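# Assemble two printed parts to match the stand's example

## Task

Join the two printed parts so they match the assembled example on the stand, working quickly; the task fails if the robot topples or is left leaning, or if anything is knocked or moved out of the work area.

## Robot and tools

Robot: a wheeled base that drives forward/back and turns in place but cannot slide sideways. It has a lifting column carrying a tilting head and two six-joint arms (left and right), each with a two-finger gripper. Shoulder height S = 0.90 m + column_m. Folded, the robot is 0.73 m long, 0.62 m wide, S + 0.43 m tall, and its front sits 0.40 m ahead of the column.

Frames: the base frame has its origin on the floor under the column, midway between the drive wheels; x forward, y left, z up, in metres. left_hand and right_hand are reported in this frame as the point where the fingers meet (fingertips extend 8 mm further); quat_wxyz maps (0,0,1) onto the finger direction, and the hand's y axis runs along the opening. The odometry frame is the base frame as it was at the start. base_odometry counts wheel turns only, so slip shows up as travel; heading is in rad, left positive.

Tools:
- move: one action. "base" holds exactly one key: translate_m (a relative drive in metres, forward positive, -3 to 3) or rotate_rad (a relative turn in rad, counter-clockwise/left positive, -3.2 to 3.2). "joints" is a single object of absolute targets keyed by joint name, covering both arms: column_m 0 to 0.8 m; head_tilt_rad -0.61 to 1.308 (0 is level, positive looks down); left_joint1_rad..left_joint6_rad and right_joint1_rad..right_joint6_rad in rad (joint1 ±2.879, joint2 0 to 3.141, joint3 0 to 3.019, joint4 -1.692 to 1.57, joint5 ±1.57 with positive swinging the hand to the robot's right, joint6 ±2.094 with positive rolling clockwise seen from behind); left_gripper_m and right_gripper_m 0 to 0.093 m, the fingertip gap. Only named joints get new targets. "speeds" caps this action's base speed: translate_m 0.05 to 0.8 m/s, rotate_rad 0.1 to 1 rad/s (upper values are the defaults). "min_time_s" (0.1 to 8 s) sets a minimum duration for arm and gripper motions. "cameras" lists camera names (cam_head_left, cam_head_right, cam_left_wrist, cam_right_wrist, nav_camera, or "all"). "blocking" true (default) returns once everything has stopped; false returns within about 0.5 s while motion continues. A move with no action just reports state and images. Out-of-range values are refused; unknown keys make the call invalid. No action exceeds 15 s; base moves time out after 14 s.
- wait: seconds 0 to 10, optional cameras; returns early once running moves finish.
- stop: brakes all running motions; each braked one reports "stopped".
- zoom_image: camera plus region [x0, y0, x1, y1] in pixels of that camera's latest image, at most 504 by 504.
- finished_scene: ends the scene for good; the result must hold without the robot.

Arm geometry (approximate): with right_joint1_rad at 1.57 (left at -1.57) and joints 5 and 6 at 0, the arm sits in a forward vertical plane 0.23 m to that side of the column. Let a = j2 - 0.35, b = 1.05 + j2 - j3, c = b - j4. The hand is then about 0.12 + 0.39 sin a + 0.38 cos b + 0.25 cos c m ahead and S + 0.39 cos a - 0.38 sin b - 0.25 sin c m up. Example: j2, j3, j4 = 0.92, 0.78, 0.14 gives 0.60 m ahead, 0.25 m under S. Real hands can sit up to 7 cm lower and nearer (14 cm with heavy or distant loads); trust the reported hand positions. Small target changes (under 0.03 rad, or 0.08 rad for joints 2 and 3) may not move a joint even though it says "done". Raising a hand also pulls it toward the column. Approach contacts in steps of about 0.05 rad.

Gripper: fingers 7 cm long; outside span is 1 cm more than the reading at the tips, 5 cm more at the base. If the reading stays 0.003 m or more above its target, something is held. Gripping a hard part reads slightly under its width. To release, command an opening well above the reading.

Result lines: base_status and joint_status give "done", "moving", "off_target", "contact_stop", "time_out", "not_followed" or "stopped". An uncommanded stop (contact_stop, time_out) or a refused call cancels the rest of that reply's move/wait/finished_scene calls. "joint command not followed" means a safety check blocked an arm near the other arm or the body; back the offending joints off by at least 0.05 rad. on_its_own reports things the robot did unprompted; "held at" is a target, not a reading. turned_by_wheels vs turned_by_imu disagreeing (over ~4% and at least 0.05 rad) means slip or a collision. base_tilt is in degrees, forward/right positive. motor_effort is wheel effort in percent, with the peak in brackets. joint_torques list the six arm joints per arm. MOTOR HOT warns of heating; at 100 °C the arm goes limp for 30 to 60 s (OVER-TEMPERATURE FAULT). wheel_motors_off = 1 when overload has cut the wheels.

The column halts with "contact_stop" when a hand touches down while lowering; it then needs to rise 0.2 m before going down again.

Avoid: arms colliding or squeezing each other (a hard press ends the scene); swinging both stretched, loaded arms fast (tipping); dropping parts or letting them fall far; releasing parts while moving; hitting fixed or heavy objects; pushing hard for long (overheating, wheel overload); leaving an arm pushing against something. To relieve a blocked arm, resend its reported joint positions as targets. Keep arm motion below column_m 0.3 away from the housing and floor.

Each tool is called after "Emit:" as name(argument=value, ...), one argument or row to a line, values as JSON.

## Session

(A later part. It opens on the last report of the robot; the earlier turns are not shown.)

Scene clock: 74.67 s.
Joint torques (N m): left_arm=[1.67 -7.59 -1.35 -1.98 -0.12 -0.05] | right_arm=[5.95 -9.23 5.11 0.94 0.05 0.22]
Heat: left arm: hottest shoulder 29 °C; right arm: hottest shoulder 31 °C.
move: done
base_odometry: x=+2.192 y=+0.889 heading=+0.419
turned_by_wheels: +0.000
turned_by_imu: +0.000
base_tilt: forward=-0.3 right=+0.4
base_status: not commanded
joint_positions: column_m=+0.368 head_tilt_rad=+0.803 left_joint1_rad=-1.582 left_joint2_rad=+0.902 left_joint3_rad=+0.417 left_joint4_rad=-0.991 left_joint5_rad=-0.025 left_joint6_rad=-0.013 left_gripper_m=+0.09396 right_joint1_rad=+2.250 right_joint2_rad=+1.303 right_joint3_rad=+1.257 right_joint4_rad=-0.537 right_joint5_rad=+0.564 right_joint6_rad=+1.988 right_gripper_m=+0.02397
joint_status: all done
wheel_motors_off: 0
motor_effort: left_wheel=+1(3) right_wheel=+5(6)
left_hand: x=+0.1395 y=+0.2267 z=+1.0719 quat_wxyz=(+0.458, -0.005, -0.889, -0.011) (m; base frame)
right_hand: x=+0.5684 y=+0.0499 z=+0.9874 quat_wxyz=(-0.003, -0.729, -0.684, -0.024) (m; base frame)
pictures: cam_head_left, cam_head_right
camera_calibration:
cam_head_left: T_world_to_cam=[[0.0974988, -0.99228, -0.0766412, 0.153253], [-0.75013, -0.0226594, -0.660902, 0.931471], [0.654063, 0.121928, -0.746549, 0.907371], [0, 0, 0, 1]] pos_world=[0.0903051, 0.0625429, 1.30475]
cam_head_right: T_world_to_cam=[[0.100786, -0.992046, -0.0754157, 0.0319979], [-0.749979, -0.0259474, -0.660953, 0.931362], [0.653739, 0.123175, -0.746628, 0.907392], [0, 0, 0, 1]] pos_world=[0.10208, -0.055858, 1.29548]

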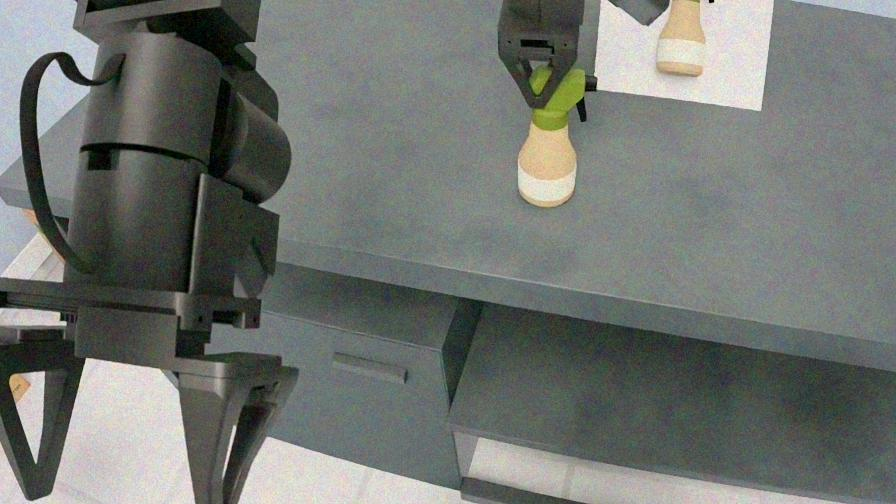

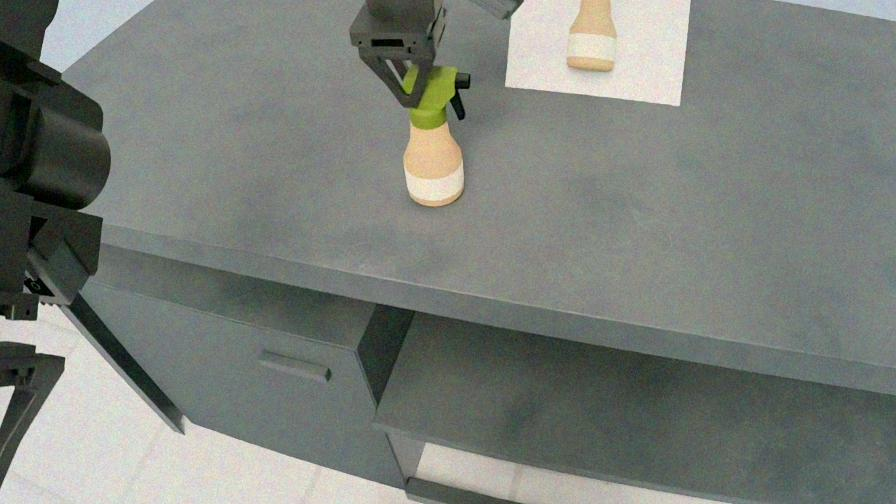

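Emit:
move(
  joints={"column_m":0.377},
)

Emit:
move(
  joints={"right_gripper_m":0.06},
  min_time_s=2,
  cameras=["cam_head_left","cam_head_right"],
)

Emit:
zoom_image(
  camera="cam_head_right",
  region=[370, 60, 490, 220],
)

Scene clock: 75.77 s.
Joint torques (N m): left_arm=[1.61 -7.41 -1.37 -1.99 -0.12 -0.06] | right_arm=[6.07 -10.17 5 0.92 0.05 0.22]
Heat: left arm: hottest shoulder 29 °C; right arm: hottest shoulder 31 °C.
move: done
base_odometry: x=+2.192 y=+0.889 heading=+0.419
turned_by_wheels: +0.000
turned_by_imu: +0.000
base_tilt: forward=-0.3 right=+0.4
base_status: not commanded
joint_positions: column_m=+0.377 head_tilt_rad=+0.803 left_joint1_rad=-1.582 left_joint2_rad=+0.902 left_joint3_rad=+0.417 left_joint4_rad=-0.991 left_joint5_rad=-0.025 left_joint6_rad=-0.013 left_gripper_m=+0.09396 right_joint1_rad=+2.250 right_joint2_rad=+1.316 right_joint3_rad=+1.257 right_joint4_rad=-0.537 right_joint5_rad=+0.564 right_joint6_rad=+1.988 right_gripper_m=+0.02397
joint_status: all done
wheel_motors_off: 0
motor_effort: left_wheel=+1(3) right_wheel=+5(6)
left_hand: x=+0.1395 y=+0.2267 z=+1.0807 quat_wxyz=(+0.458, -0.005, -0.889, -0.011) (m; base frame)
right_hand: x=+0.5638 y=+0.0518 z=+0.9908 quat_wxyz=(-0.001, -0.726, -0.687, -0.019) (m; base frame)
pictures: none

Scene clock: 78.07 s.
Joint torques (N m): left_arm=[1.67 -7.41 -1.35 -1.99 -0.12 -0.06] | right_arm=[6.07 -10.17 5.01 0.92 0.05 0.22]
Heat: left arm: hottest shoulder 29 °C; right arm: hottest shoulder 31 °C.
move: done
base_odometry: x=+2.192 y=+0.889 heading=+0.419
turned_by_wheels: +0.000
turned_by_imu: +0.000
base_tilt: forward=-0.3 right=+0.4
base_status: not commanded
joint_positions: column_m=+0.377 head_tilt_rad=+0.803 left_joint1_rad=-1.582 left_joint2_rad=+0.902 left_joint3_rad=+0.417 left_joint4_rad=-0.991 left_joint5_rad=-0.025 left_joint6_rad=-0.013 left_gripper_m=+0.09396 right_joint1_rad=+2.250 right_joint2_rad=+1.316 right_joint3_rad=+1.257 right_joint4_rad=-0.537 right_joint5_rad=+0.564 right_joint6_rad=+1.988 right_gripper_m=+0.05990
joint_status: all done
wheel_motors_off: 0
motor_effort: left_wheel=+1(3) right_wheel=+6(6)
left_hand: x=+0.1395 y=+0.2267 z=+1.0807 quat_wxyz=(+0.458, -0.005, -0.889, -0.011) (m; base frame)
right_hand: x=+0.5638 y=+0.0518 z=+0.9908 quat_wxyz=(-0.001, -0.726, -0.687, -0.019) (m; base frame)
pictures: cam_head_left, cam_head_right
camera_calibration:
cam_head_left: T_world_to_cam=[[0.0974988, -0.99228, -0.0766412, 0.153935], [-0.75013, -0.0226594, -0.660902, 0.937353], [0.654063, 0.121928, -0.746549, 0.914015], [0, 0, 0, 1]] pos_world=[0.0903051, 0.0625429, 1.31365]
cam_head_right: T_world_to_cam=[[0.100786, -0.992046, -0.0754157, 0.0326615], [-0.749979, -0.0259474, -0.660953, 0.937178], [0.653739, 0.123175, -0.746628, 0.913962], [0, 0, 0, 1]] pos_world=[0.10208, -0.055858, 1.30428]

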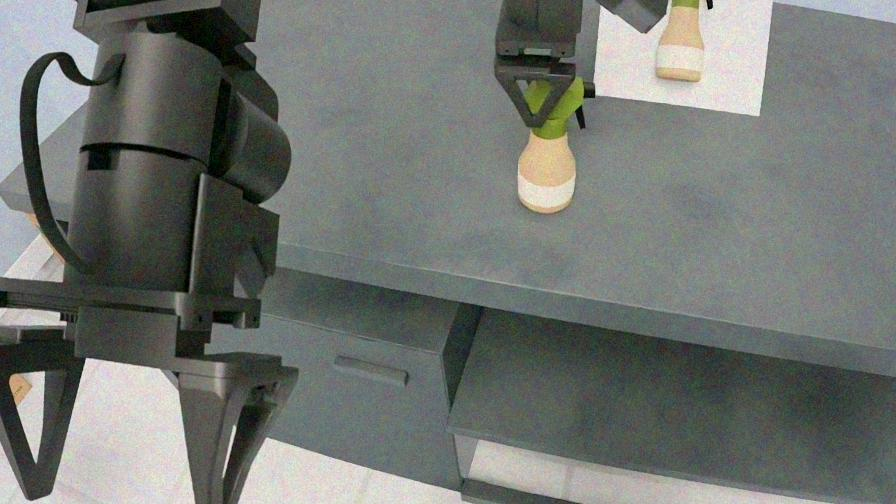

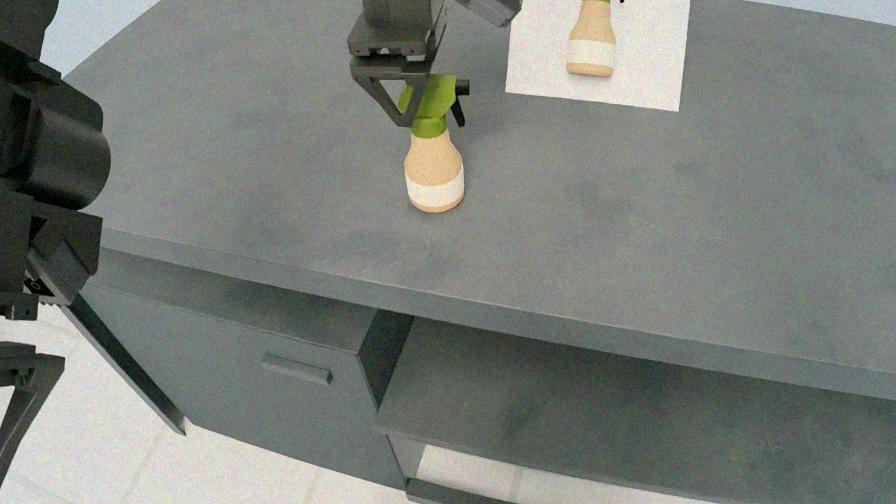

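Scaled by 3.150.

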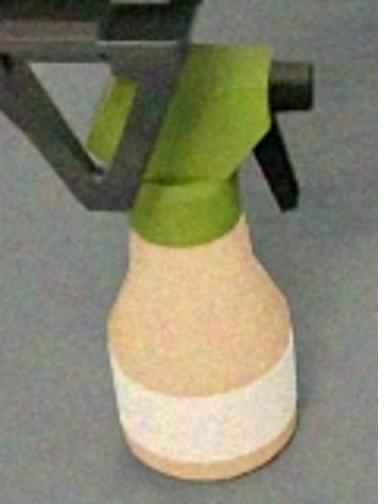

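Emit:
move(
  joints={"column_m":0.5},
  cameras=["cam_head_left","cam_head_right"],
)

Emit:
zoom_image(
  camera="cam_head_right",
  region=[370, 80, 610, 320],
)

Emit:
zoom_image(
  camera="cam_head_left",
  region=[480, 60, 720, 300],
)

Scene clock: 80.67 s.
Joint torques (N m): left_arm=[1.67 -7.36 -1.36 -2 -0.12 -0.06] | right_arm=[6.07 -10.34 5 0.91 0.05 0.22]
Heat: left arm: hottest shoulder 29 °C; right arm: hottest shoulder 31 °C.
move: done
base_odometry: x=+2.192 y=+0.889 heading=+0.419
turned_by_wheels: +0.000
turned_by_imu: +0.000
base_tilt: forward=-0.3 right=+0.4
base_status: not commanded
joint_positions: column_m=+0.500 head_tilt_rad=+0.803 left_joint1_rad=-1.582 left_joint2_rad=+0.902 left_joint3_rad=+0.417 left_joint4_rad=-0.991 left_joint5_rad=-0.025 left_joint6_rad=-0.013 left_gripper_m=+0.09396 right_joint1_rad=+2.250 right_joint2_rad=+1.318 right_joint3_rad=+1.257 right_joint4_rad=-0.537 right_joint5_rad=+0.564 right_joint6_rad=+1.988 right_gripper_m=+0.05990
joint_status: all done
wheel_motors_off: 0
motor_effort: left_wheel=+1(3) right_wheel=+5(5)
left_hand: x=+0.1395 y=+0.2267 z=+1.2037 quat_wxyz=(+0.458, -0.005, -0.889, -0.011) (m; base frame)
right_hand: x=+0.5631 y=+0.0521 z=+1.1130 quat_wxyz=(-0.001, -0.726, -0.687, -0.018) (m; base frame)
pictures: cam_head_left, cam_head_right
camera_calibration:
cam_head_left: T_world_to_cam=[[0.0974988, -0.99228, -0.0766412, 0.163362], [-0.75013, -0.0226594, -0.660902, 1.01864], [0.654063, 0.121928, -0.746549, 1.00584], [0, 0, 0, 1]] pos_world=[0.0903051, 0.0625429, 1.43665]
cam_head_right: T_world_to_cam=[[0.100786, -0.992046, -0.0754157, 0.0419377], [-0.749979, -0.0259474, -0.660953, 1.01848], [0.653739, 0.123175, -0.746628, 1.0058], [0, 0, 0, 1]] pos_world=[0.10208, -0.055858, 1.42728]

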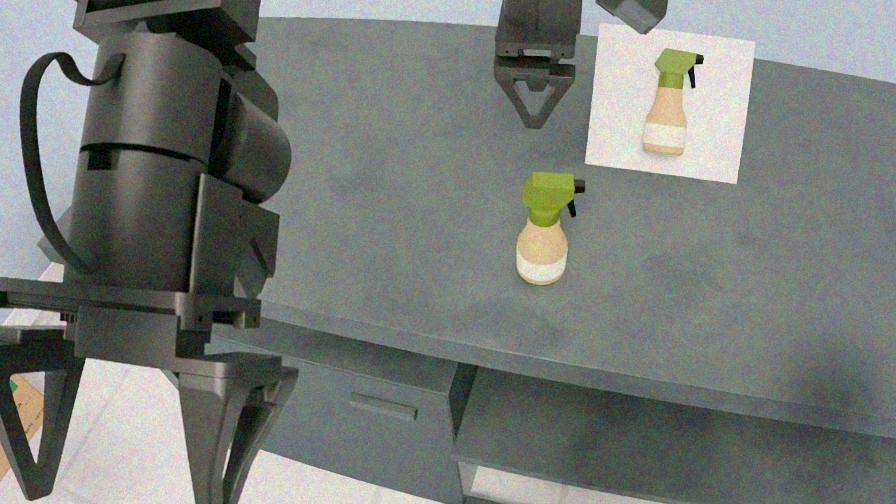

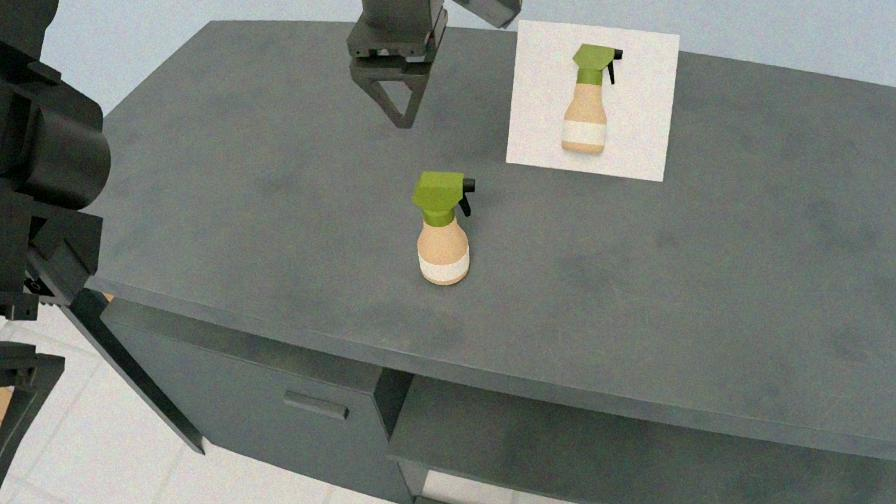

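Scaled by 2.100.

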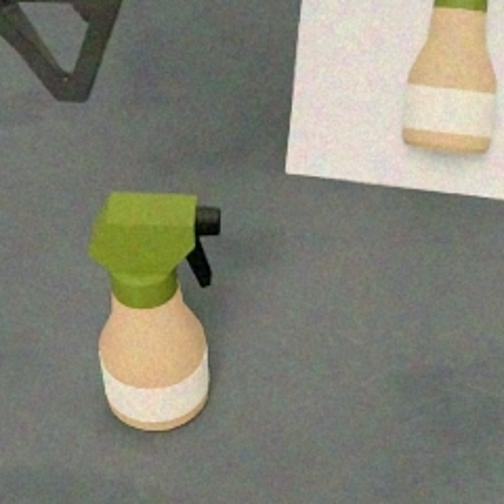

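Scaled by 2.100.

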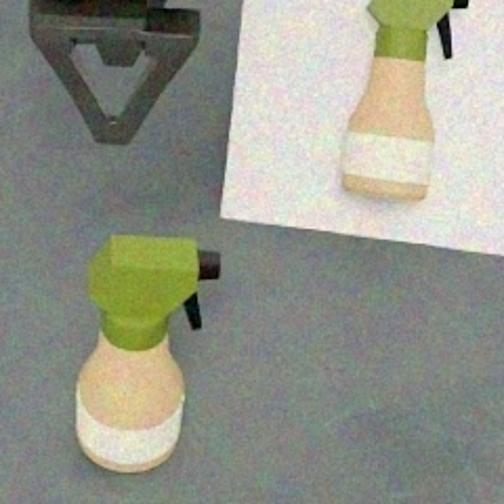

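Emit:
finished_scene(
)

The scene is finished: the task was done.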